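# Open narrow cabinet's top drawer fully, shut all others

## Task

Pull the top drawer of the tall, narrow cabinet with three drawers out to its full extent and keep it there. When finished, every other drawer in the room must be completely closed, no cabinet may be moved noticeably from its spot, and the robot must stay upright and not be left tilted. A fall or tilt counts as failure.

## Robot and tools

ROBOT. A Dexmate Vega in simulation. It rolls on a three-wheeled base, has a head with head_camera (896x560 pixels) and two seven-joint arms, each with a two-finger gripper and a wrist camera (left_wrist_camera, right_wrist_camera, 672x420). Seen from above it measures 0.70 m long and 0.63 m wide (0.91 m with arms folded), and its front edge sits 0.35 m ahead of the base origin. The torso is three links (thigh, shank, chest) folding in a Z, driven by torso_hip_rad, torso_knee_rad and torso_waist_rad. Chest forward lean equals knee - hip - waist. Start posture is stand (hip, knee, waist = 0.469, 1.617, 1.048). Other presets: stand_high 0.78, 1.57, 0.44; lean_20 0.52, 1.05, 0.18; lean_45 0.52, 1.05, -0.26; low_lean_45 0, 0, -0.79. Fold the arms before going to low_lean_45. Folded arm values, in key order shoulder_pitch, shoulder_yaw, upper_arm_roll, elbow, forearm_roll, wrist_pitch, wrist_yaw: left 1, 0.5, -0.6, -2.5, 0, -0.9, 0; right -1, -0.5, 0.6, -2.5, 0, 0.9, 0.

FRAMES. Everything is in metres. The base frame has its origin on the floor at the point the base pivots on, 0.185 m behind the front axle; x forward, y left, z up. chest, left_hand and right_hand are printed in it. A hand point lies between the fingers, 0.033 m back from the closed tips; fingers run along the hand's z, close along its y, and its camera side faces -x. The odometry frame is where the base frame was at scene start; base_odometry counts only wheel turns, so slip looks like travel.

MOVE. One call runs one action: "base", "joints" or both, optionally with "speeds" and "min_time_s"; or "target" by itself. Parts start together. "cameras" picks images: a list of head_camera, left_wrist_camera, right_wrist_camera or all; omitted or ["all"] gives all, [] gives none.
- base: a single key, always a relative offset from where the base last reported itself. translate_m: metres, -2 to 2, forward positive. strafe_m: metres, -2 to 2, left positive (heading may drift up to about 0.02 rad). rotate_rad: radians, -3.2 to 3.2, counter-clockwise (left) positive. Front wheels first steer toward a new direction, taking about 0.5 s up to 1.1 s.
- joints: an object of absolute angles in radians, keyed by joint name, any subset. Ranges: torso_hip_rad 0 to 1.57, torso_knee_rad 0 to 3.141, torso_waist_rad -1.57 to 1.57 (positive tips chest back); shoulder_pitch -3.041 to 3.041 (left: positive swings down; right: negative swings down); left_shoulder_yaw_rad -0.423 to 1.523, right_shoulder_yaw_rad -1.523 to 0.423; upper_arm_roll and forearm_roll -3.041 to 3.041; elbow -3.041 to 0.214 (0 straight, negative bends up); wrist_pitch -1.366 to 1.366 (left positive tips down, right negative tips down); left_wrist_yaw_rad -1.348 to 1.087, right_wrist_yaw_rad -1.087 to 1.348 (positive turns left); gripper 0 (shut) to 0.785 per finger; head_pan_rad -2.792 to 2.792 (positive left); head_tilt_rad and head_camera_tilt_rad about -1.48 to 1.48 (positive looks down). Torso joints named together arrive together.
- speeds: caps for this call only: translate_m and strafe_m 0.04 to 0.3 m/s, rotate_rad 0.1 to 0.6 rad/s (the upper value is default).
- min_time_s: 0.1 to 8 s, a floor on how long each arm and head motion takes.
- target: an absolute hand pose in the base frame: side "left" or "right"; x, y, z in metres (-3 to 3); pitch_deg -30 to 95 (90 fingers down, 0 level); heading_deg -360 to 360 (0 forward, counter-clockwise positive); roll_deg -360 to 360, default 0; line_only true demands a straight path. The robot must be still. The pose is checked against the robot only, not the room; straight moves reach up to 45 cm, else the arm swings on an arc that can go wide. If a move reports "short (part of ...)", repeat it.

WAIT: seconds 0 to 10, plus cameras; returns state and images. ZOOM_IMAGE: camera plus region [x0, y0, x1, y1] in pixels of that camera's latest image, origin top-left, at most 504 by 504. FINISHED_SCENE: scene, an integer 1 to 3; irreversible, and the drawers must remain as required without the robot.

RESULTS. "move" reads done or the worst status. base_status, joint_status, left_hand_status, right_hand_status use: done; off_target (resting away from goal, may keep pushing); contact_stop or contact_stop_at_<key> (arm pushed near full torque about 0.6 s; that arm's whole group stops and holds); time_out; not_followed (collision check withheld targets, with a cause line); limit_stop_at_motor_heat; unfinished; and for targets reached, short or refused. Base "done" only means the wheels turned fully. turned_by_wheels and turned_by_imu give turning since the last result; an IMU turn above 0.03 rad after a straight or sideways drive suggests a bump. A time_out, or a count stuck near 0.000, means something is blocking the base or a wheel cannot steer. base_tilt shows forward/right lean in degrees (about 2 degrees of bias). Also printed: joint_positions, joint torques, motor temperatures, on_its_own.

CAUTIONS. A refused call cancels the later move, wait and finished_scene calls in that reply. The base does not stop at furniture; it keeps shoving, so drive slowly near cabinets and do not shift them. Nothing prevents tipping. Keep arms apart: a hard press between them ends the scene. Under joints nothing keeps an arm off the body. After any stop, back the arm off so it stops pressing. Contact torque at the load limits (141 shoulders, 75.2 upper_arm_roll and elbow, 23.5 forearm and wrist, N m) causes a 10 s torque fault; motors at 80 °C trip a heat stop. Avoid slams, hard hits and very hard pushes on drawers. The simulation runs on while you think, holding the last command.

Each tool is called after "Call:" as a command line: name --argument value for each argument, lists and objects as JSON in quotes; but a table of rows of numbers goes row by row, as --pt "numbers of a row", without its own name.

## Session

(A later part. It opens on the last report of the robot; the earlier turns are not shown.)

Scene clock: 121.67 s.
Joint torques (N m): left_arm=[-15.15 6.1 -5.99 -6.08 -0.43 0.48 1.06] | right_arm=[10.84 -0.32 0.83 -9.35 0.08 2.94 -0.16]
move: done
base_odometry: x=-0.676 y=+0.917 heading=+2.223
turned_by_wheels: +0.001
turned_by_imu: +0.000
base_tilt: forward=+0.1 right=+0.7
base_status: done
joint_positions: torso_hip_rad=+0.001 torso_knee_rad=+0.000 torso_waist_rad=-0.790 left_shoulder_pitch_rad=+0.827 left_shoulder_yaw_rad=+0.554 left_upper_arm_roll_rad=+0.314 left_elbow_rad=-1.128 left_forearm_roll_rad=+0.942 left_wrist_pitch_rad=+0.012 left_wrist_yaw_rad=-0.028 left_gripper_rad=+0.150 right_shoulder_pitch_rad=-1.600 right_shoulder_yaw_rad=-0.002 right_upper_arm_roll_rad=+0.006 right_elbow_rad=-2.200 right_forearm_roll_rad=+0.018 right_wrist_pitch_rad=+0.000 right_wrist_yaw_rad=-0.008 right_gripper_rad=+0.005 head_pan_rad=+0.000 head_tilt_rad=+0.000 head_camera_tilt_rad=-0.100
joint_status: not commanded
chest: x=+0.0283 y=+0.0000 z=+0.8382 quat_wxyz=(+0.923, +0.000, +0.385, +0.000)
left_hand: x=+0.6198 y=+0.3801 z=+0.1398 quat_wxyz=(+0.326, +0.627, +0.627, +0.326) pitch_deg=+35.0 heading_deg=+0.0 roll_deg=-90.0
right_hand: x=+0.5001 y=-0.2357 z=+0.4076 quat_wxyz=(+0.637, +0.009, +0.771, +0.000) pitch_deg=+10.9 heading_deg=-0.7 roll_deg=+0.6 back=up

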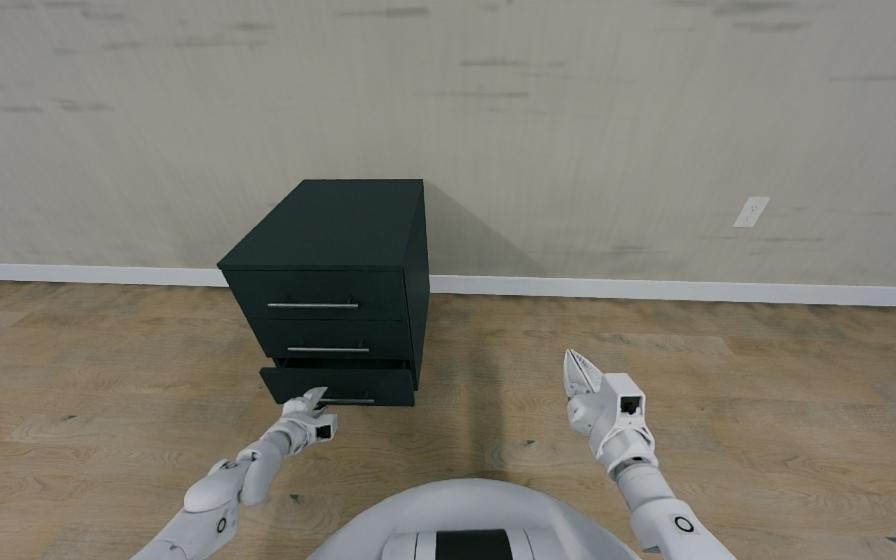

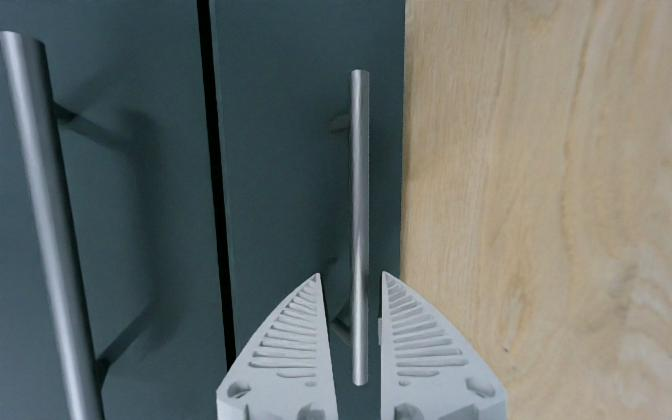

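Call:
move --base '{"translate_m": 0.04}' --speeds '{"translate_m": 0.06}' --cameras '["head_camera", "left_wrist_camera"]'

Scene clock: 123.10 s.
Joint torques (N m): left_arm=[-16.4 7.29 -5.92 -5.58 -0.41 -0.42 1.33] | right_arm=[10.23 -2.11 0.69 -8.07 0.08 3.39 -0.06]
move: done
base_odometry: x=-0.701 y=+0.949 heading=+2.224
turned_by_wheels: +0.001
turned_by_imu: +0.001
base_tilt: forward=+0.1 right=+0.7
base_status: done
joint_positions: torso_hip_rad=+0.001 torso_knee_rad=+0.000 torso_waist_rad=-0.790 left_shoulder_pitch_rad=+0.827 left_shoulder_yaw_rad=+0.554 left_upper_arm_roll_rad=+0.314 left_elbow_rad=-1.128 left_forearm_roll_rad=+0.942 left_wrist_pitch_rad=+0.012 left_wrist_yaw_rad=-0.028 left_gripper_rad=+0.150 right_shoulder_pitch_rad=-1.600 right_shoulder_yaw_rad=-0.002 right_upper_arm_roll_rad=+0.006 right_elbow_rad=-2.200 right_forearm_roll_rad=+0.018 right_wrist_pitch_rad=+0.000 right_wrist_yaw_rad=-0.008 right_gripper_rad=+0.005 head_pan_rad=+0.000 head_tilt_rad=+0.000 head_camera_tilt_rad=-0.100
joint_status: not commanded
chest: x=+0.0283 y=+0.0000 z=+0.8382 quat_wxyz=(+0.923, +0.000, +0.385, +0.000)
left_hand: x=+0.6198 y=+0.3801 z=+0.1398 quat_wxyz=(+0.326, +0.627, +0.627, +0.326) pitch_deg=+35.0 heading_deg=+0.0 roll_deg=-90.0
right_hand: x=+0.5001 y=-0.2357 z=+0.4076 quat_wxyz=(+0.637, +0.009, +0.771, +0.000) pitch_deg=+10.9 heading_deg=-0.7 roll_deg=+0.6 back=up

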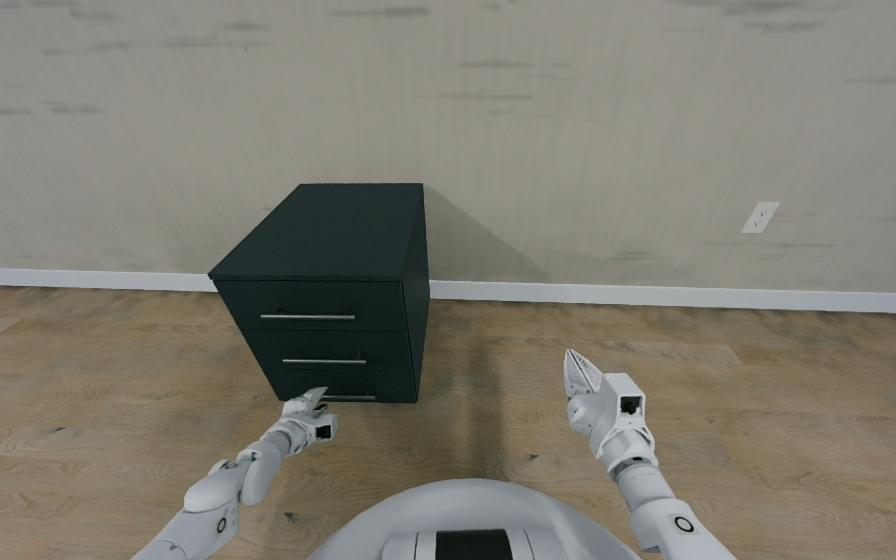

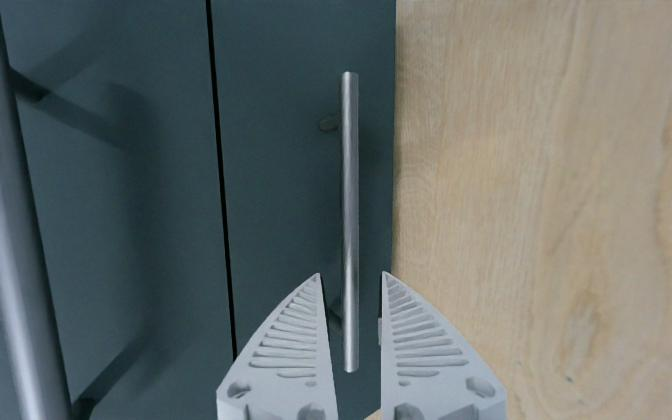

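Call:
move --base '{"translate_m": -0.5}' --joints '{"torso_hip_rad": 0.25, "torso_knee_rad": 1.25, "torso_waist_rad": 0.9, "head_camera_tilt_rad": 0.4}' --cameras '["head_camera"]'

Call:
move --base '{"rotate_rad": -3.05}' --joints '{"left_shoulder_pitch_rad": 2.2, "left_shoulder_yaw_rad": 0.0, "left_upper_arm_roll_rad": 0.0, "left_elbow_rad": -2.2, "left_forearm_roll_rad": 0.0, "left_wrist_pitch_rad": 0.0, "left_wrist_yaw_rad": 0.0, "right_shoulder_pitch_rad": -2.2, "right_elbow_rad": -2.2}' --cameras '["head_camera"]'

Scene clock: 132.03 s.
Joint torques (N m): left_arm=[-28.73 4.07 -7.34 -6.17 -0.33 0.41 1.37] | right_arm=[22.28 -0.47 0.2 -8.22 0.18 2.46 -0.07]
move: done
base_odometry: x=-0.396 y=+0.552 heading=+2.225
turned_by_wheels: +0.001
turned_by_imu: +0.002
base_tilt: forward=+0.0 right=+0.7
base_status: done
joint_positions: torso_hip_rad=+0.250 torso_knee_rad=+1.250 torso_waist_rad=+0.900 left_shoulder_pitch_rad=+0.827 left_shoulder_yaw_rad=+0.554 left_upper_arm_roll_rad=+0.314 left_elbow_rad=-1.128 left_forearm_roll_rad=+0.942 left_wrist_pitch_rad=+0.012 left_wrist_yaw_rad=-0.028 left_gripper_rad=+0.150 right_shoulder_pitch_rad=-1.600 right_shoulder_yaw_rad=-0.002 right_upper_arm_roll_rad=+0.006 right_elbow_rad=-2.200 right_forearm_roll_rad=+0.018 right_wrist_pitch_rad=+0.000 right_wrist_yaw_rad=-0.008 right_gripper_rad=+0.005 head_pan_rad=+0.000 head_tilt_rad=+0.000 head_camera_tilt_rad=+0.400
joint_status: all done
chest: x=-0.0236 y=+0.0000 z=+1.3247 quat_wxyz=(+0.999, +0.000, +0.050, +0.000)
left_hand: x=+0.8770 y=+0.3801 z=+1.1621 quat_wxyz=(+0.519, +0.480, +0.480, +0.519) pitch_deg=-4.5 heading_deg=+0.0 roll_deg=-90.0
right_hand: x=+0.6143 y=-0.2357 z=+1.2926 quat_wxyz=(+0.860, +0.008, +0.511, +0.003) pitch_deg=-28.6 heading_deg=-0.8 roll_deg=+1.1 back=up

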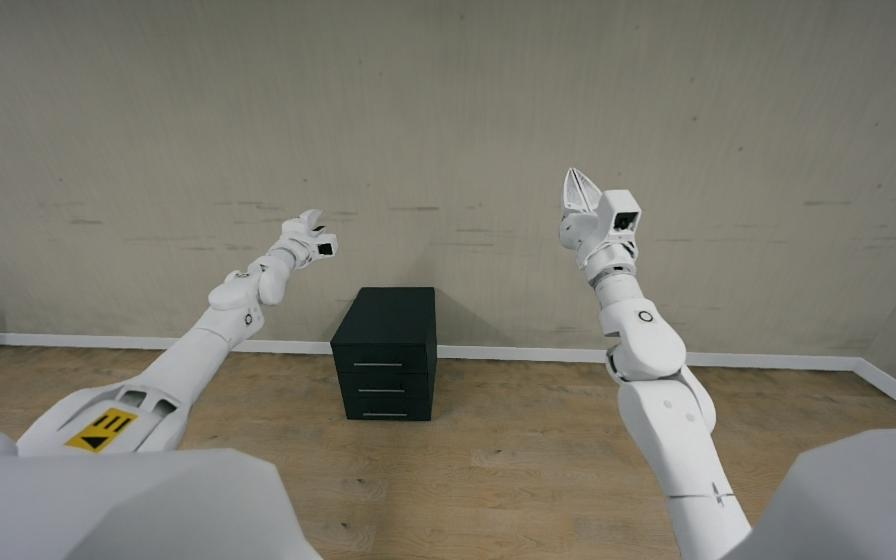

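Scene clock: 138.67 s.
Joint torques (N m): left_arm=[2 -2.18 -4.31 -8.71 -0.15 -2.72 0.16] | right_arm=[-9.25 -0.81 0.85 -7.99 0.21 2.54 -0.13]
move: done
base_odometry: x=-0.397 y=+0.555 heading=-0.834
turned_by_wheels: -3.059
turned_by_imu: -3.039
base_tilt: forward=+0.0 right=+0.7
base_status: done
joint_positions: torso_hip_rad=+0.250 torso_knee_rad=+1.250 torso_waist_rad=+0.900 left_shoulder_pitch_rad=+2.199 left_shoulder_yaw_rad=+0.000 left_upper_arm_roll_rad=+0.000 left_elbow_rad=-2.199 left_forearm_roll_rad=+0.000 left_wrist_pitch_rad=+0.000 left_wrist_yaw_rad=+0.000 left_gripper_rad=+0.150 right_shoulder_pitch_rad=-2.200 right_shoulder_yaw_rad=-0.002 right_upper_arm_roll_rad=+0.006 right_elbow_rad=-2.200 right_forearm_roll_rad=+0.018 right_wrist_pitch_rad=+0.000 right_wrist_yaw_rad=-0.008 right_gripper_rad=+0.005 head_pan_rad=+0.000 head_tilt_rad=+0.000 head_camera_tilt_rad=+0.400
joint_status: all done
chest: x=-0.0236 y=+0.0000 z=+1.3247 quat_wxyz=(+0.999, +0.000, +0.050, +0.000)
left_hand: x=+0.4851 y=+0.2289 z=+0.9383 quat_wxyz=(+0.671, +0.000, +0.742, +0.000) pitch_deg=+5.8 heading_deg=+0.0 roll_deg=+0.0 back=up
right_hand: x=+0.4850 y=-0.2357 z=+0.9384 quat_wxyz=(+0.671, +0.009, +0.742, +0.000) pitch_deg=+5.8 heading_deg=-0.7 roll_deg=+0.7 back=up

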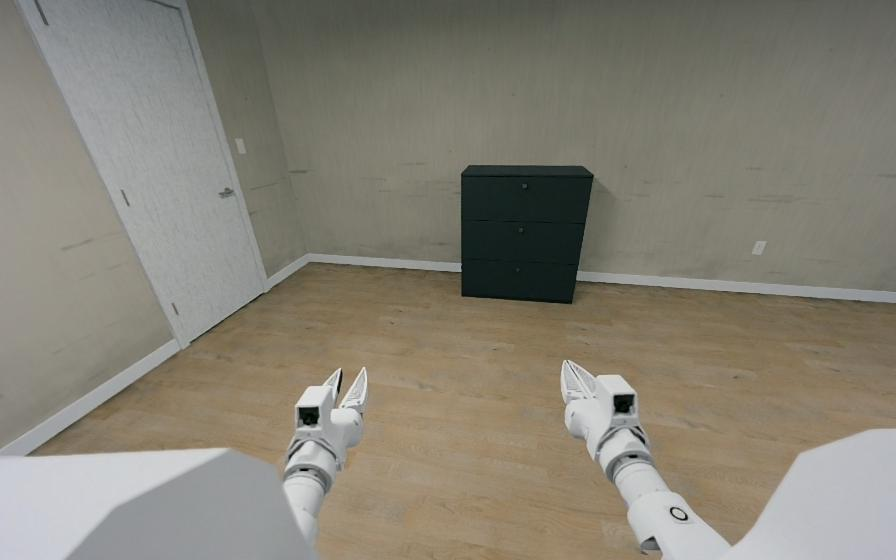

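Call:
move --base '{"rotate_rad": -0.177}' --cameras '[]'

Call:
move --base '{"translate_m": 1.2}' --cameras '["head_camera"]'

Call:
move --base '{"rotate_rad": 0.095}' --joints '{"head_camera_tilt_rad": 0.3}'

Scene clock: 140.90 s.
Joint torques (N m): left_arm=[3.28 -1.97 -3.31 -8.57 0.11 -3.47 0.21] | right_arm=[-6.99 -0.7 0.17 -7.53 0.03 3.99 0.04]
move: done
base_odometry: x=-0.397 y=+0.555 heading=-1.011
turned_by_wheels: -0.177
turned_by_imu: -0.176
base_tilt: forward=+0.1 right=+0.8
base_status: done
joint_positions: torso_hip_rad=+0.250 torso_knee_rad=+1.250 torso_waist_rad=+0.900 left_shoulder_pitch_rad=+2.200 left_shoulder_yaw_rad=+0.000 left_upper_arm_roll_rad=+0.000 left_elbow_rad=-2.200 left_forearm_roll_rad=+0.000 left_wrist_pitch_rad=+0.000 left_wrist_yaw_rad=+0.000 left_gripper_rad=+0.150 right_shoulder_pitch_rad=-2.200 right_shoulder_yaw_rad=-0.002 right_upper_arm_roll_rad=+0.006 right_elbow_rad=-2.200 right_forearm_roll_rad=+0.018 right_wrist_pitch_rad=+0.000 right_wrist_yaw_rad=-0.008 right_gripper_rad=+0.005 head_pan_rad=+0.000 head_tilt_rad=+0.000 head_camera_tilt_rad=+0.400
joint_status: not commanded
chest: x=-0.0236 y=+0.0000 z=+1.3247 quat_wxyz=(+0.999, +0.000, +0.050, +0.000)
left_hand: x=+0.4849 y=+0.2291 z=+0.9383 quat_wxyz=(+0.671, +0.000, +0.742, +0.000) pitch_deg=+5.8 heading_deg=+0.0 roll_deg=+0.0 back=up
right_hand: x=+0.4850 y=-0.2357 z=+0.9384 quat_wxyz=(+0.671, +0.009, +0.742, +0.000) pitch_deg=+5.8 heading_deg=-0.7 roll_deg=+0.7 back=up

Scene clock: 146.73 s.
Joint torques (N m): left_arm=[1.75 -2.36 -4.13 -8.7 -0.36 -2.6 0.08] | right_arm=[-6.39 -0.96 0.25 -8.95 0.01 2.99 -0.11]
move: done
base_odometry: x=+0.240 y=-0.462 heading=-1.011
turned_by_wheels: -0.001
turned_by_imu: -0.003
base_tilt: forward=+0.1 right=+0.7
base_status: done
joint_positions: torso_hip_rad=+0.250 torso_knee_rad=+1.250 torso_waist_rad=+0.900 left_shoulder_pitch_rad=+2.200 left_shoulder_yaw_rad=+0.000 left_upper_arm_roll_rad=+0.000 left_elbow_rad=-2.200 left_forearm_roll_rad=+0.000 left_wrist_pitch_rad=+0.000 left_wrist_yaw_rad=+0.000 left_gripper_rad=+0.150 right_shoulder_pitch_rad=-2.200 right_shoulder_yaw_rad=-0.002 right_upper_arm_roll_rad=+0.006 right_elbow_rad=-2.200 right_forearm_roll_rad=+0.018 right_wrist_pitch_rad=+0.000 right_wrist_yaw_rad=-0.008 right_gripper_rad=+0.005 head_pan_rad=+0.000 head_tilt_rad=+0.000 head_camera_tilt_rad=+0.400
joint_status: not commanded
chest: x=-0.0236 y=+0.0000 z=+1.3248 quat_wxyz=(+0.999, +0.000, +0.050, +0.000)
left_hand: x=+0.4849 y=+0.2291 z=+0.9383 quat_wxyz=(+0.671, +0.000, +0.742, +0.000) pitch_deg=+5.8 heading_deg=+0.0 roll_deg=+0.0 back=up
right_hand: x=+0.4850 y=-0.2357 z=+0.9384 quat_wxyz=(+0.671, +0.009, +0.742, +0.000) pitch_deg=+5.8 heading_deg=-0.7 roll_deg=+0.7 back=up

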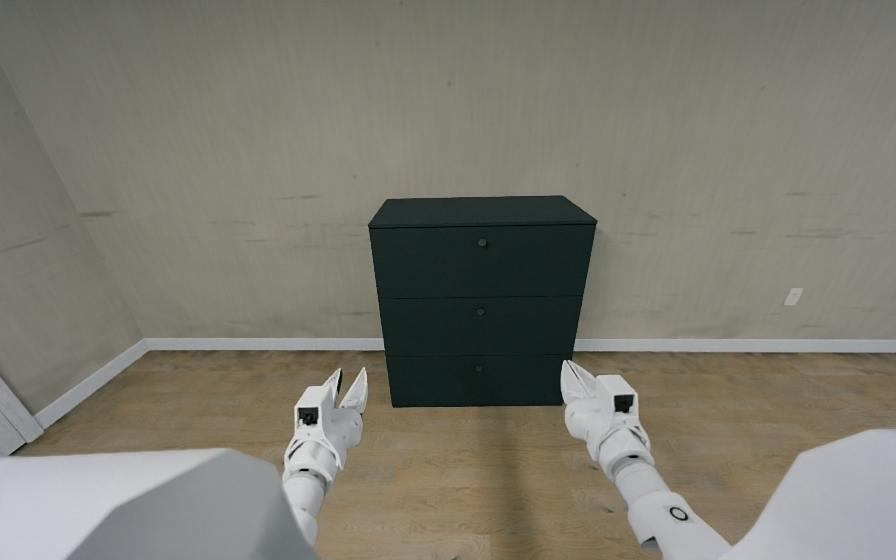

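Scene clock: 148.23 s.
Joint torques (N m): left_arm=[2.23 -1.82 -3.03 -8.69 -0.17 -2.68 0.08] | right_arm=[-7.51 -1.2 0.59 -8.41 0.14 3.1 -0.02]
move: done
base_odometry: x=+0.240 y=-0.462 heading=-0.916
turned_by_wheels: +0.095
turned_by_imu: +0.092
base_tilt: forward=+0.1 right=+0.8
base_status: done
joint_positions: torso_hip_rad=+0.250 torso_knee_rad=+1.250 torso_waist_rad=+0.900 left_shoulder_pitch_rad=+2.200 left_shoulder_yaw_rad=+0.000 left_upper_arm_roll_rad=+0.000 left_elbow_rad=-2.200 left_forearm_roll_rad=+0.000 left_wrist_pitch_rad=+0.000 left_wrist_yaw_rad=+0.000 left_gripper_rad=+0.150 right_shoulder_pitch_rad=-2.200 right_shoulder_yaw_rad=-0.002 right_upper_arm_roll_rad=+0.006 right_elbow_rad=-2.200 right_forearm_roll_rad=+0.018 right_wrist_pitch_rad=+0.000 right_wrist_yaw_rad=-0.008 right_gripper_rad=+0.005 head_pan_rad=+0.000 head_tilt_rad=+0.000 head_camera_tilt_rad=+0.300
joint_status: all done
chest: x=-0.0236 y=+0.0000 z=+1.3248 quat_wxyz=(+0.999, +0.000, +0.050, +0.000)
left_hand: x=+0.4849 y=+0.2291 z=+0.9384 quat_wxyz=(+0.671, +0.000, +0.742, +0.000) pitch_deg=+5.8 heading_deg=+0.0 roll_deg=+0.0 back=up
right_hand: x=+0.4850 y=-0.2357 z=+0.9384 quat_wxyz=(+0.671, +0.009, +0.742, +0.000) pitch_deg=+5.8 heading_deg=-0.7 roll_deg=+0.7 back=up
pictures: head_camera, left_wrist_camera, right_wrist_camera

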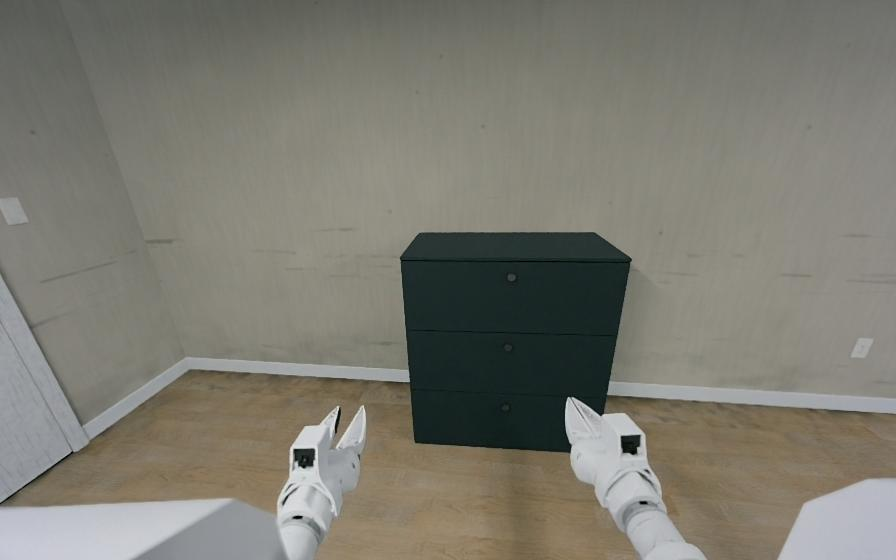

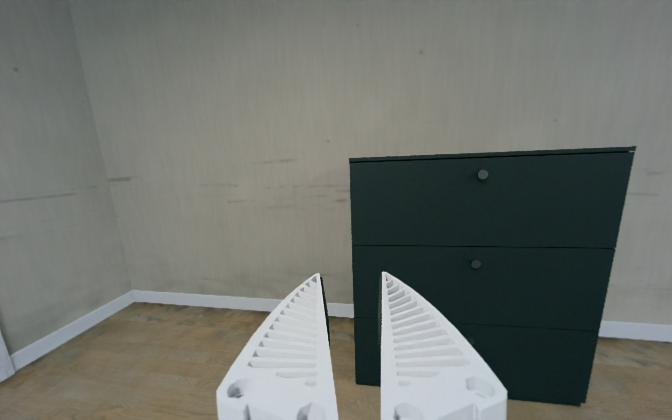

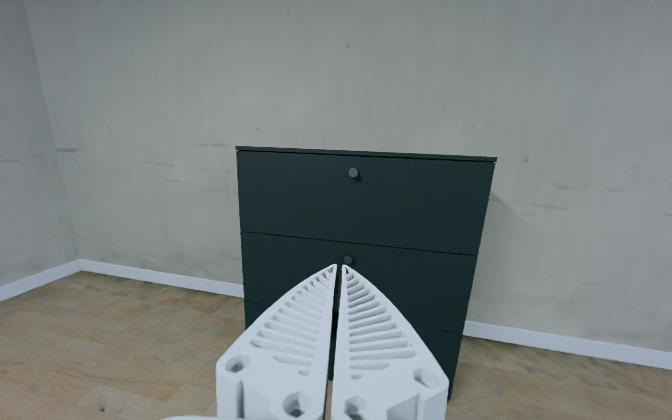

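Call:
move --joints '{"right_gripper_rad": 0.35}' --cameras '[]'

Call:
move --target '{"side": "right", "x": 0.55, "y": -0.235, "z": 0.94, "pitch_deg": 0, "heading_deg": 0, "roll_deg": 0}' --cameras '["head_camera", "right_wrist_camera"]'

Call:
move --base '{"translate_m": 0.3}' --speeds '{"translate_m": 0.15}' --cameras '["head_camera", "right_wrist_camera"]'

Scene clock: 149.63 s.
Joint torques (N m): left_arm=[-0.09 -1.19 -2.87 -8.88 0.2 -2.59 -0.12] | right_arm=[-6.91 -1.76 0.38 -8.63 0.07 3.43 -0.01]
move: done
base_odometry: x=+0.240 y=-0.462 heading=-0.916
turned_by_wheels: +0.000
turned_by_imu: +0.000
base_tilt: forward=+0.1 right=+0.8
base_status: not commanded
joint_positions: torso_hip_rad=+0.250 torso_knee_rad=+1.250 torso_waist_rad=+0.900 left_shoulder_pitch_rad=+2.200 left_shoulder_yaw_rad=+0.000 left_upper_arm_roll_rad=+0.000 left_elbow_rad=-2.200 left_forearm_roll_rad=+0.000 left_wrist_pitch_rad=+0.000 left_wrist_yaw_rad=+0.000 left_gripper_rad=+0.150 right_shoulder_pitch_rad=-2.200 right_shoulder_yaw_rad=-0.002 right_upper_arm_roll_rad=+0.006 right_elbow_rad=-2.200 right_forearm_roll_rad=+0.018 right_wrist_pitch_rad=+0.000 right_wrist_yaw_rad=-0.008 right_gripper_rad=+0.350 head_pan_rad=+0.000 head_tilt_rad=+0.000 head_camera_tilt_rad=+0.300
joint_status: all done
chest: x=-0.0236 y=+0.0000 z=+1.3248 quat_wxyz=(+0.999, +0.000, +0.050, +0.000)
left_hand: x=+0.4849 y=+0.2291 z=+0.9384 quat_wxyz=(+0.671, +0.000, +0.742, +0.000) pitch_deg=+5.8 heading_deg=+0.0 roll_deg=+0.0 back=up
right_hand: x=+0.4850 y=-0.2357 z=+0.9384 quat_wxyz=(+0.671, +0.009, +0.742, +0.000) pitch_deg=+5.8 heading_deg=-0.7 roll_deg=+0.7 back=up

Scene clock: 152.03 s.
Joint torques (N m): left_arm=[0.68 -1.72 -2.9 -7.39 -0.17 -3.63 0.02] | right_arm=[17.72 -2.89 4.5 -6.46 -0.21 3.74 0.21]
move: done
base_odometry: x=+0.240 y=-0.462 heading=-0.916
turned_by_wheels: +0.000
turned_by_imu: +0.000
base_tilt: forward=+0.0 right=+0.8
base_status: not commanded
joint_positions: torso_hip_rad=+0.250 torso_knee_rad=+1.250 torso_waist_rad=+0.900 left_shoulder_pitch_rad=+2.200 left_shoulder_yaw_rad=+0.000 left_upper_arm_roll_rad=+0.000 left_elbow_rad=-2.200 left_forearm_roll_rad=+0.000 left_wrist_pitch_rad=+0.000 left_wrist_yaw_rad=+0.000 left_gripper_rad=+0.150 right_shoulder_pitch_rad=-1.980 right_shoulder_yaw_rad=-0.012 right_upper_arm_roll_rad=+0.008 right_elbow_rad=-1.942 right_forearm_roll_rad=+0.015 right_wrist_pitch_rad=+0.136 right_wrist_yaw_rad=+0.003 right_gripper_rad=+0.350 head_pan_rad=+0.000 head_tilt_rad=+0.000 head_camera_tilt_rad=+0.300
joint_status: not commanded
chest: x=-0.0236 y=+0.0000 z=+1.3248 quat_wxyz=(+0.999, +0.000, +0.050, +0.000)
left_hand: x=+0.4849 y=+0.2291 z=+0.9384 quat_wxyz=(+0.671, +0.000, +0.742, +0.000) pitch_deg=+5.8 heading_deg=+0.0 roll_deg=+0.0 back=up
right_hand: x=+0.5489 y=-0.2348 z=+0.9395 quat_wxyz=(+0.706, +0.000, +0.708, +0.000) pitch_deg=+0.1 heading_deg=+0.0 roll_deg=+0.0 back=up
right_hand_status: reached (straight line, planned for 1.2 s): 1 mm and 0.1 deg off.

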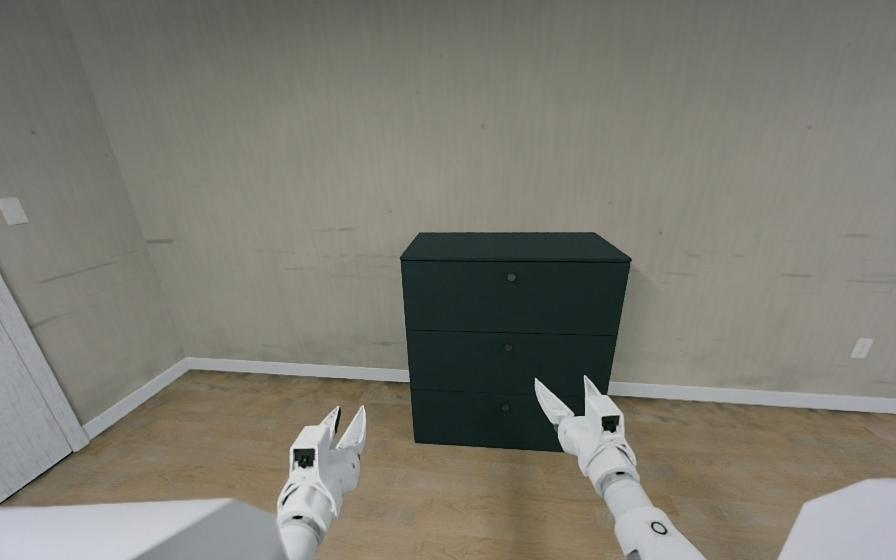

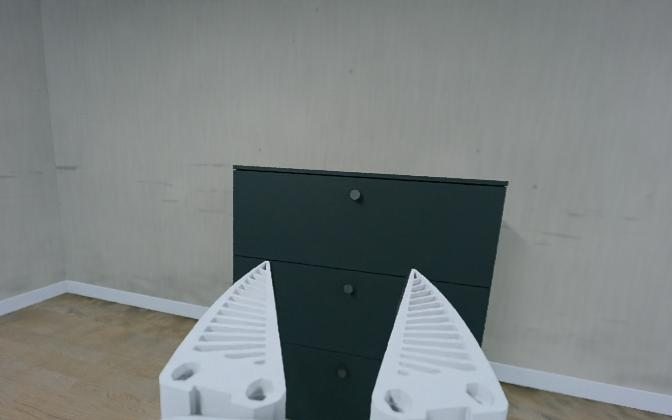

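Scene clock: 155.37 s.
Joint torques (N m): left_arm=[0.49 -2.05 -2.61 -7.94 -0.17 -2.67 0.26] | right_arm=[17.47 -1.6 4.13 -5.88 -0.21 3.44 0.34]
move: done
base_odometry: x=+0.423 y=-0.699 heading=-0.916
turned_by_wheels: +0.001
turned_by_imu: +0.000
base_tilt: forward=+0.0 right=+0.8
base_status: done
joint_positions: torso_hip_rad=+0.250 torso_knee_rad=+1.250 torso_waist_rad=+0.900 left_shoulder_pitch_rad=+2.200 left_shoulder_yaw_rad=+0.000 left_upper_arm_roll_rad=+0.000 left_elbow_rad=-2.200 left_forearm_roll_rad=+0.000 left_wrist_pitch_rad=+0.000 left_wrist_yaw_rad=+0.000 left_gripper_rad=+0.150 right_shoulder_pitch_rad=-1.977 right_shoulder_yaw_rad=-0.012 right_upper_arm_roll_rad=+0.008 right_elbow_rad=-1.939 right_forearm_roll_rad=+0.015 right_wrist_pitch_rad=+0.138 right_wrist_yaw_rad=+0.003 right_gripper_rad=+0.350 head_pan_rad=+0.000 head_tilt_rad=+0.000 head_camera_tilt_rad=+0.300
joint_status: not commanded
chest: x=-0.0236 y=+0.0000 z=+1.3248 quat_wxyz=(+0.999, +0.000, +0.050, +0.000)
left_hand: x=+0.4849 y=+0.2291 z=+0.9384 quat_wxyz=(+0.671, +0.000, +0.742, +0.000) pitch_deg=+5.8 heading_deg=+0.0 roll_deg=+0.0 back=up
right_hand: x=+0.5498 y=-0.2348 z=+0.9396 quat_wxyz=(+0.707, +0.000, +0.707, +0.000) pitch_deg=+0.0 heading_deg=+0.0 roll_deg=+0.0 back=up

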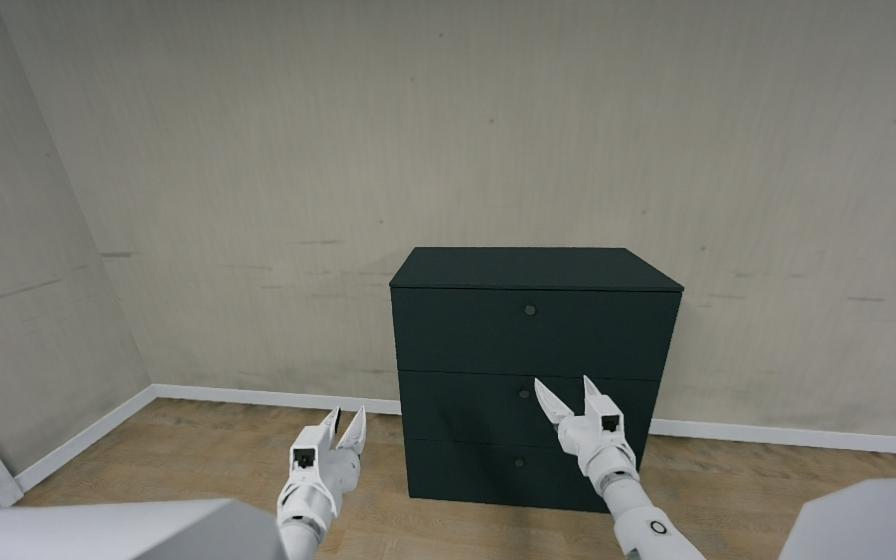

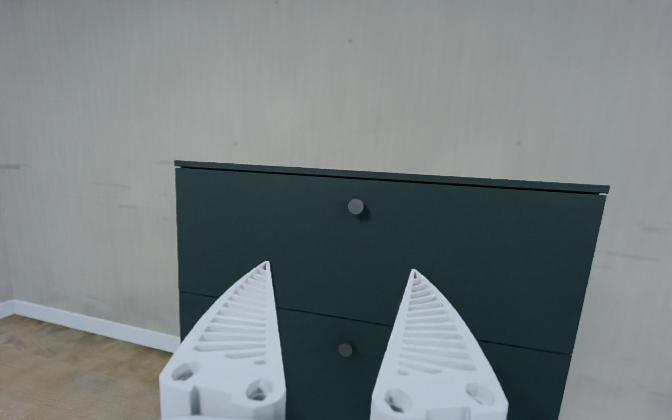

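Call:
move --target '{"side": "right", "x": 0.55, "y": -0.25, "z": 0.933, "pitch_deg": 0, "heading_deg": 0, "roll_deg": 0}' --cameras '[]'

Call:
move --base '{"translate_m": 0.2}' --speeds '{"translate_m": 0.15}' --cameras '["head_camera", "right_wrist_camera"]'

Scene clock: 157.30 s.
Joint torques (N m): left_arm=[0.52 -1.41 -3.4 -8.34 -0.12 -1.49 -0.18] | right_arm=[15.8 -3.81 4.5 -6 0.35 3.4 0.19]
move: done
base_odometry: x=+0.423 y=-0.699 heading=-0.916
turned_by_wheels: +0.000
turned_by_imu: +0.000
base_tilt: forward=+0.1 right=+0.8
base_status: not commanded
joint_positions: torso_hip_rad=+0.250 torso_knee_rad=+1.250 torso_waist_rad=+0.900 left_shoulder_pitch_rad=+2.200 left_shoulder_yaw_rad=+0.000 left_upper_arm_roll_rad=+0.000 left_elbow_rad=-2.200 left_forearm_roll_rad=+0.000 left_wrist_pitch_rad=+0.000 left_wrist_yaw_rad=+0.000 left_gripper_rad=+0.150 right_shoulder_pitch_rad=-1.971 right_shoulder_yaw_rad=-0.026 right_upper_arm_roll_rad=+0.034 right_elbow_rad=-1.909 right_forearm_roll_rad=+0.040 right_wrist_pitch_rad=+0.160 right_wrist_yaw_rad=+0.024 right_gripper_rad=+0.350 head_pan_rad=+0.000 head_tilt_rad=+0.000 head_camera_tilt_rad=+0.300
joint_status: not commanded
chest: x=-0.0236 y=+0.0000 z=+1.3248 quat_wxyz=(+0.999, +0.000, +0.050, +0.000)
left_hand: x=+0.4849 y=+0.2291 z=+0.9384 quat_wxyz=(+0.671, +0.000, +0.742, +0.000) pitch_deg=+5.8 heading_deg=+0.0 roll_deg=+0.0 back=up
right_hand: x=+0.5498 y=-0.2480 z=+0.9333 quat_wxyz=(+0.707, +0.000, +0.707, +0.000) pitch_deg=+0.1 heading_deg=+0.0 roll_deg=+0.0 back=up
right_hand_status: reached (straight line, planned for 0.4 s): 2 mm and 0.1 deg off.

Scene clock: 159.70 s.
Joint torques (N m): left_arm=[0.74 -2.9 -4.08 -8.63 -0.11 -2.67 0.2] | right_arm=[15.86 -3.65 4.99 -7.16 0.47 3.98 0.43]
move: done
base_odometry: x=+0.545 y=-0.858 heading=-0.915
turned_by_wheels: +0.001
turned_by_imu: +0.001
base_tilt: forward=+0.0 right=+0.8
base_status: done
joint_positions: torso_hip_rad=+0.250 torso_knee_rad=+1.250 torso_waist_rad=+0.900 left_shoulder_pitch_rad=+2.200 left_shoulder_yaw_rad=+0.000 left_upper_arm_roll_rad=+0.000 left_elbow_rad=-2.200 left_forearm_roll_rad=+0.000 left_wrist_pitch_rad=+0.000 left_wrist_yaw_rad=+0.000 left_gripper_rad=+0.150 right_shoulder_pitch_rad=-1.970 right_shoulder_yaw_rad=-0.028 right_upper_arm_roll_rad=+0.038 right_elbow_rad=-1.906 right_forearm_roll_rad=+0.043 right_wrist_pitch_rad=+0.163 right_wrist_yaw_rad=+0.027 right_gripper_rad=+0.350 head_pan_rad=+0.000 head_tilt_rad=+0.000 head_camera_tilt_rad=+0.300
joint_status: not commanded
chest: x=-0.0236 y=+0.0000 z=+1.3248 quat_wxyz=(+0.999, +0.000, +0.050, +0.000)
left_hand: x=+0.4849 y=+0.2291 z=+0.9384 quat_wxyz=(+0.671, +0.000, +0.742, +0.000) pitch_deg=+5.8 heading_deg=+0.0 roll_deg=+0.0 back=up
right_hand: x=+0.5498 y=-0.2498 z=+0.9326 quat_wxyz=(+0.707, +0.000, +0.707, +0.000) pitch_deg=+0.0 heading_deg=+0.0 roll_deg=+0.0 back=up

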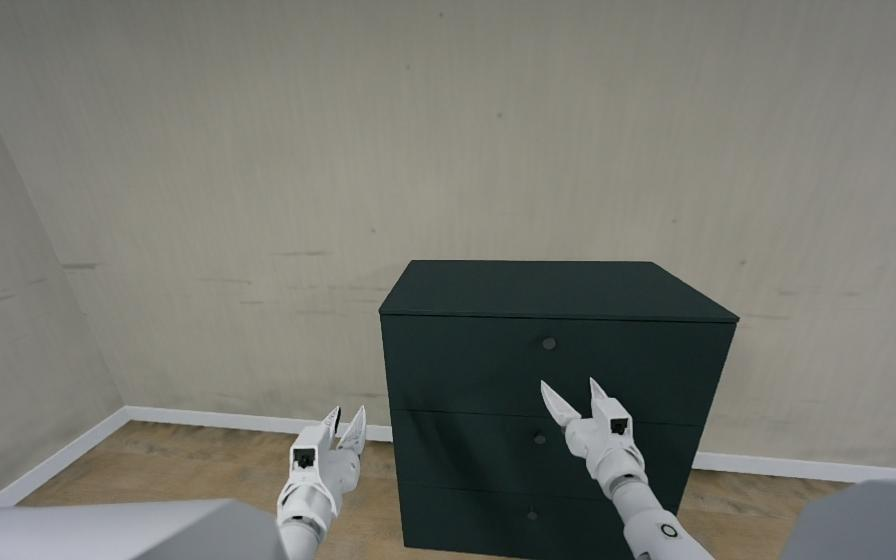

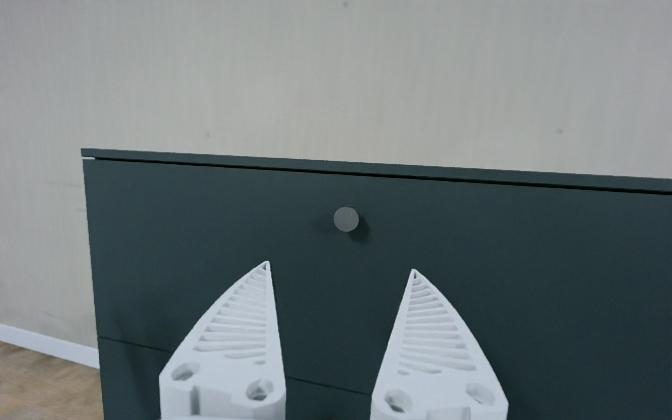

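Call:
move --base '{"translate_m": 0.15}' --speeds '{"translate_m": 0.1}' --cameras '["head_camera", "right_wrist_camera"]'

Scene clock: 162.30 s.
Joint torques (N m): left_arm=[0.99 -1.81 -3.82 -9 0.02 -2.74 0.21] | right_arm=[16.94 -4.45 4.58 -6.18 0.33 3.45 0.22]
move: done
base_odometry: x=+0.637 y=-0.977 heading=-0.914
turned_by_wheels: +0.001
turned_by_imu: +0.001
base_tilt: forward=+0.0 right=+0.8
base_status: done
joint_positions: torso_hip_rad=+0.250 torso_knee_rad=+1.250 torso_waist_rad=+0.900 left_shoulder_pitch_rad=+2.200 left_shoulder_yaw_rad=+0.000 left_upper_arm_roll_rad=+0.000 left_elbow_rad=-2.200 left_forearm_roll_rad=+0.000 left_wrist_pitch_rad=+0.000 left_wrist_yaw_rad=+0.000 left_gripper_rad=+0.150 right_shoulder_pitch_rad=-1.970 right_shoulder_yaw_rad=-0.028 right_upper_arm_roll_rad=+0.038 right_elbow_rad=-1.906 right_forearm_roll_rad=+0.043 right_wrist_pitch_rad=+0.163 right_wrist_yaw_rad=+0.027 right_gripper_rad=+0.350 head_pan_rad=+0.000 head_tilt_rad=+0.000 head_camera_tilt_rad=+0.300
joint_status: not commanded
chest: x=-0.0236 y=+0.0000 z=+1.3248 quat_wxyz=(+0.999, +0.000, +0.050, +0.000)
left_hand: x=+0.4849 y=+0.2291 z=+0.9384 quat_wxyz=(+0.671, +0.000, +0.742, +0.000) pitch_deg=+5.8 heading_deg=+0.0 roll_deg=+0.0 back=up
right_hand: x=+0.5498 y=-0.2498 z=+0.9326 quat_wxyz=(+0.707, +0.000, +0.707, +0.000) pitch_deg=+0.0 heading_deg=+0.0 roll_deg=+0.0 back=up

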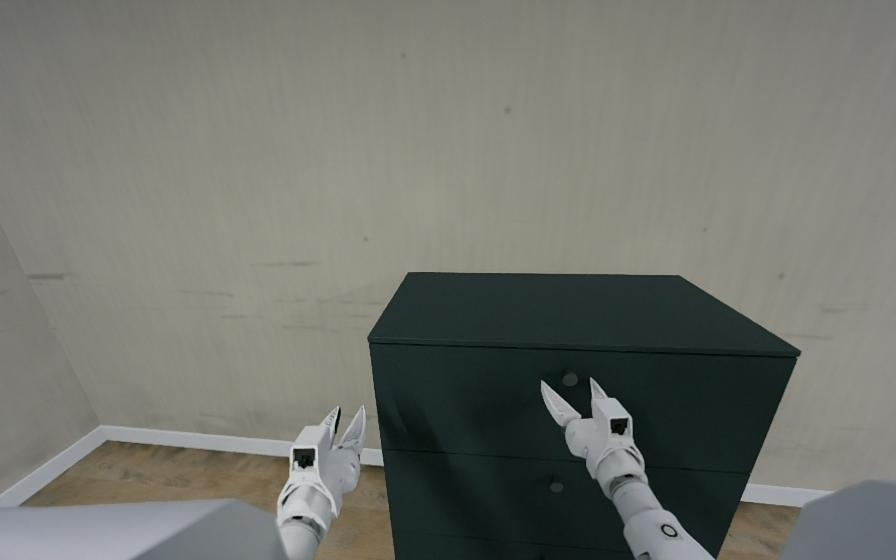

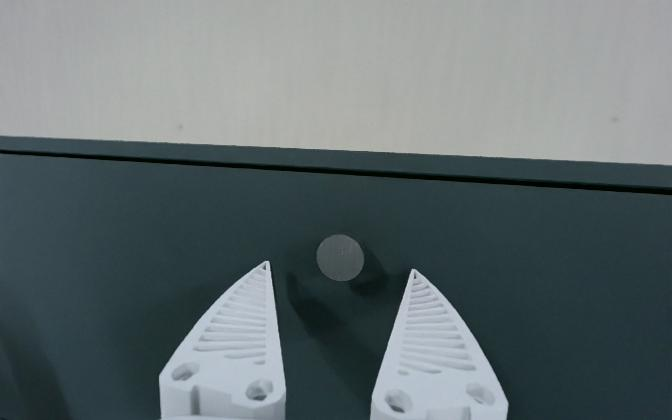

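Call:
move --base '{"translate_m": 0.042}' --speeds '{"translate_m": 0.06}' --cameras '["head_camera", "right_wrist_camera"]'

Call:
move --joints '{"right_gripper_rad": 0.05}' --cameras '["head_camera", "right_wrist_camera"]'

Scene clock: 163.77 s.
Joint torques (N m): left_arm=[1.7 -2.34 -2.53 -7.68 -0.1 -3.11 -0.15] | right_arm=[40.55 -2.54 0.46 -12.47 0.35 3.11 -2.15]
move: done
base_odometry: x=+0.662 y=-1.010 heading=-0.914
turned_by_wheels: +0.000
turned_by_imu: -0.001
base_tilt: forward=+0.0 right=+0.8
base_status: done
joint_positions: torso_hip_rad=+0.250 torso_knee_rad=+1.249 torso_waist_rad=+0.900 left_shoulder_pitch_rad=+2.200 left_shoulder_yaw_rad=+0.000 left_upper_arm_roll_rad=+0.000 left_elbow_rad=-2.200 left_forearm_roll_rad=+0.000 left_wrist_pitch_rad=+0.000 left_wrist_yaw_rad=+0.000 left_gripper_rad=+0.150 right_shoulder_pitch_rad=-1.971 right_shoulder_yaw_rad=-0.028 right_upper_arm_roll_rad=+0.038 right_elbow_rad=-1.905 right_forearm_roll_rad=+0.043 right_wrist_pitch_rad=+0.163 right_wrist_yaw_rad=+0.028 right_gripper_rad=+0.351 head_pan_rad=+0.000 head_tilt_rad=+0.000 head_camera_tilt_rad=+0.300
joint_status: not commanded
chest: x=-0.0248 y=+0.0000 z=+1.3248 quat_wxyz=(+0.999, +0.000, +0.049, +0.000)
left_hand: x=+0.4843 y=+0.2292 z=+0.9390 quat_wxyz=(+0.671, +0.000, +0.741, +0.000) pitch_deg=+5.7 heading_deg=+0.0 roll_deg=+0.0 back=up
right_hand: x=+0.5488 y=-0.2499 z=+0.9326 quat_wxyz=(+0.707, +0.000, +0.707, +0.000) pitch_deg=+0.0 heading_deg=+0.0 roll_deg=+0.0 back=up

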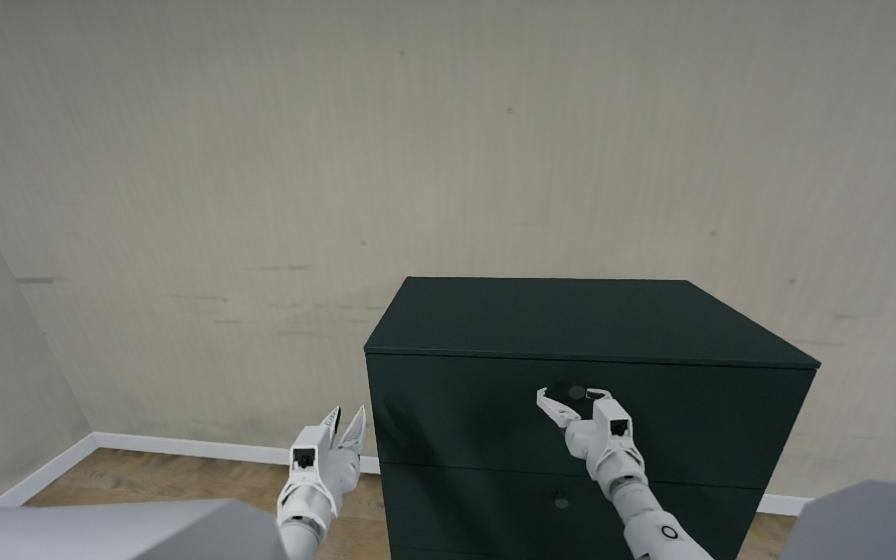

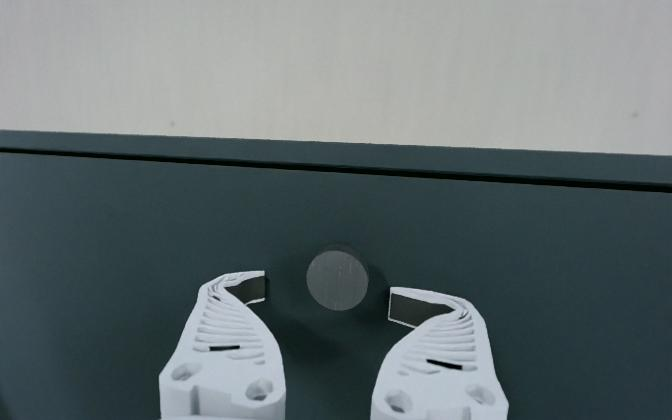

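Scene clock: 165.83 s.
Joint torques (N m): left_arm=[0.36 -0.75 -0.93 -7.61 -0.14 -3.24 -0.07] | right_arm=[42.07 -1.69 -13.03 -12.47 -0.92 2.6 5.93]
move: done
base_odometry: x=+0.662 y=-1.010 heading=-0.914
turned_by_wheels: +0.000
turned_by_imu: -0.001
base_tilt: forward=+0.0 right=+0.8
base_status: not commanded
joint_positions: torso_hip_rad=+0.250 torso_knee_rad=+1.250 torso_waist_rad=+0.900 left_shoulder_pitch_rad=+2.200 left_shoulder_yaw_rad=+0.000 left_upper_arm_roll_rad=+0.000 left_elbow_rad=-2.200 left_forearm_roll_rad=+0.000 left_wrist_pitch_rad=+0.000 left_wrist_yaw_rad=+0.000 left_gripper_rad=+0.150 right_shoulder_pitch_rad=-1.971 right_shoulder_yaw_rad=-0.028 right_upper_arm_roll_rad=+0.039 right_elbow_rad=-1.905 right_forearm_roll_rad=+0.044 right_wrist_pitch_rad=+0.163 right_wrist_yaw_rad=+0.026 right_gripper_rad=+0.050 head_pan_rad=+0.000 head_tilt_rad=+0.000 head_camera_tilt_rad=+0.300
joint_status: all done
chest: x=-0.0245 y=+0.0000 z=+1.3248 quat_wxyz=(+0.999, +0.000, +0.050, +0.000)
left_hand: x=+0.4844 y=+0.2292 z=+0.9389 quat_wxyz=(+0.671, +0.000, +0.741, +0.000) pitch_deg=+5.7 heading_deg=+0.0 roll_deg=+0.0 back=up
right_hand: x=+0.5490 y=-0.2513 z=+0.9324 quat_wxyz=(+0.707, +0.001, +0.707, -0.001) pitch_deg=+0.1 heading_deg=-0.1 roll_deg=+0.0 back=up

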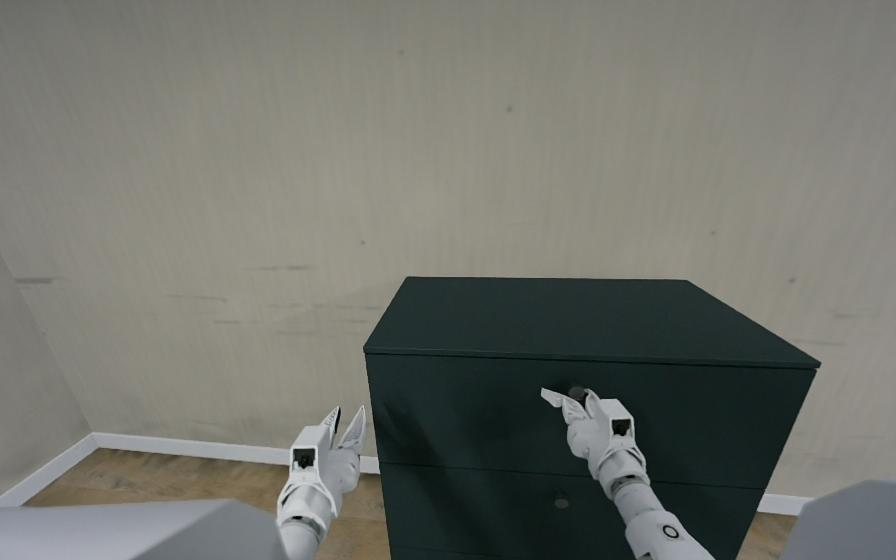

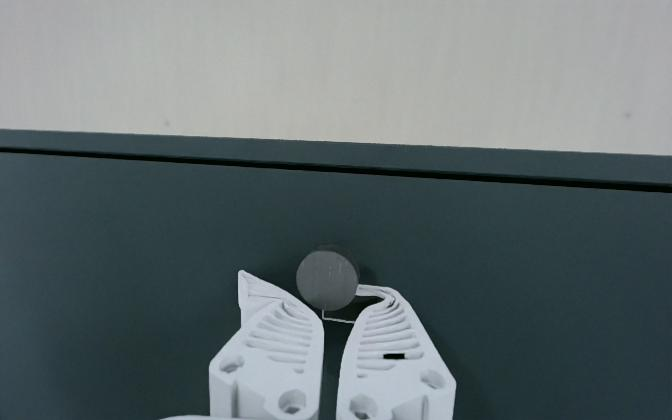

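Call:
move --joints '{"right_gripper_rad": 0.35}' --cameras '["right_wrist_camera"]'

Call:
move --base '{"translate_m": -0.02}' --speeds '{"translate_m": 0.06}' --cameras '["head_camera", "right_wrist_camera"]'

Scene clock: 166.97 s.
Joint torques (N m): left_arm=[0.84 -0.77 -1.18 -7.46 0 -2.52 0.15] | right_arm=[36.81 -2 3.69 -11.45 0.66 2.15 -5.74]
move: done
base_odometry: x=+0.662 y=-1.010 heading=-0.914
turned_by_wheels: +0.000
turned_by_imu: +0.001
base_tilt: forward=+0.0 right=+0.7
base_status: not commanded
joint_positions: torso_hip_rad=+0.250 torso_knee_rad=+1.250 torso_waist_rad=+0.900 left_shoulder_pitch_rad=+2.200 left_shoulder_yaw_rad=+0.000 left_upper_arm_roll_rad=+0.000 left_elbow_rad=-2.200 left_forearm_roll_rad=+0.000 left_wrist_pitch_rad=+0.000 left_wrist_yaw_rad=+0.000 left_gripper_rad=+0.150 right_shoulder_pitch_rad=-1.971 right_shoulder_yaw_rad=-0.028 right_upper_arm_roll_rad=+0.038 right_elbow_rad=-1.905 right_forearm_roll_rad=+0.043 right_wrist_pitch_rad=+0.163 right_wrist_yaw_rad=+0.028 right_gripper_rad=+0.350 head_pan_rad=+0.000 head_tilt_rad=+0.000 head_camera_tilt_rad=+0.300
joint_status: all done
chest: x=-0.0243 y=+0.0000 z=+1.3248 quat_wxyz=(+0.999, +0.000, +0.050, +0.000)
left_hand: x=+0.4845 y=+0.2292 z=+0.9388 quat_wxyz=(+0.671, +0.000, +0.741, +0.000) pitch_deg=+5.7 heading_deg=+0.0 roll_deg=+0.0 back=up
right_hand: x=+0.5491 y=-0.2494 z=+0.9324 quat_wxyz=(+0.707, +0.000, +0.707, +0.000) pitch_deg=+0.1 heading_deg=+0.1 roll_deg=+0.0 back=up

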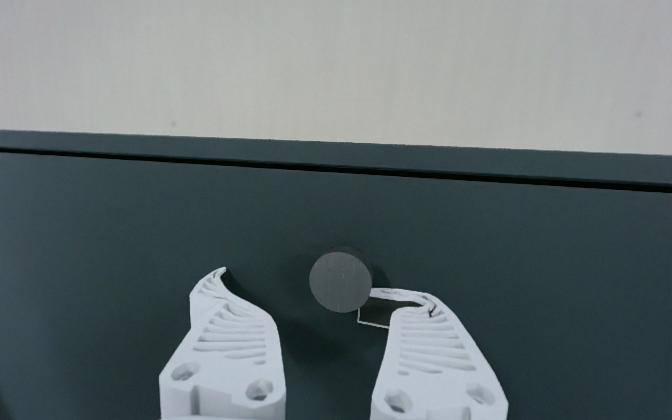

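Scene clock: 167.97 s.
Joint torques (N m): left_arm=[1 -0.56 -1.74 -7.59 -0.12 -2.32 -0.21] | right_arm=[25.86 -2.24 7.21 -10.92 0.58 3.23 -6.26]
move: done
base_odometry: x=+0.650 y=-0.994 heading=-0.913
turned_by_wheels: +0.001
turned_by_imu: +0.001
base_tilt: forward=+0.0 right=+0.8
base_status: done
joint_positions: torso_hip_rad=+0.250 torso_knee_rad=+1.250 torso_waist_rad=+0.900 left_shoulder_pitch_rad=+2.200 left_shoulder_yaw_rad=+0.000 left_upper_arm_roll_rad=+0.000 left_elbow_rad=-2.200 left_forearm_roll_rad=+0.000 left_wrist_pitch_rad=+0.000 left_wrist_yaw_rad=+0.000 left_gripper_rad=+0.150 right_shoulder_pitch_rad=-1.970 right_shoulder_yaw_rad=-0.028 right_upper_arm_roll_rad=+0.038 right_elbow_rad=-1.905 right_forearm_roll_rad=+0.043 right_wrist_pitch_rad=+0.163 right_wrist_yaw_rad=+0.028 right_gripper_rad=+0.350 head_pan_rad=+0.000 head_tilt_rad=+0.000 head_camera_tilt_rad=+0.300
joint_status: not commanded
chest: x=-0.0240 y=+0.0000 z=+1.3248 quat_wxyz=(+0.999, +0.000, +0.050, +0.000)
left_hand: x=+0.4847 y=+0.2292 z=+0.9386 quat_wxyz=(+0.671, +0.000, +0.742, +0.000) pitch_deg=+5.7 heading_deg=+0.0 roll_deg=+0.0 back=up
right_hand: x=+0.5495 y=-0.2492 z=+0.9325 quat_wxyz=(+0.707, -0.001, +0.707, +0.001) pitch_deg=+0.1 heading_deg=+0.1 roll_deg=+0.0 back=up

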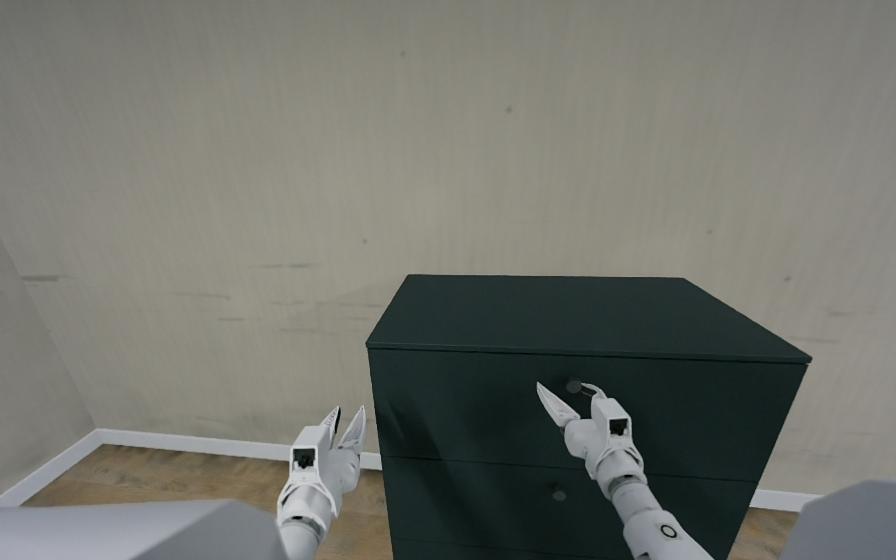

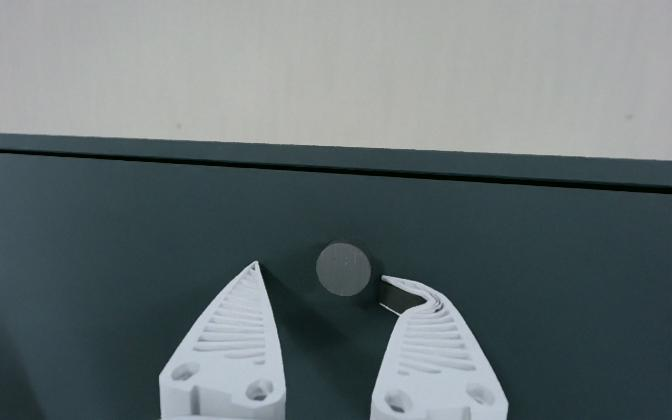

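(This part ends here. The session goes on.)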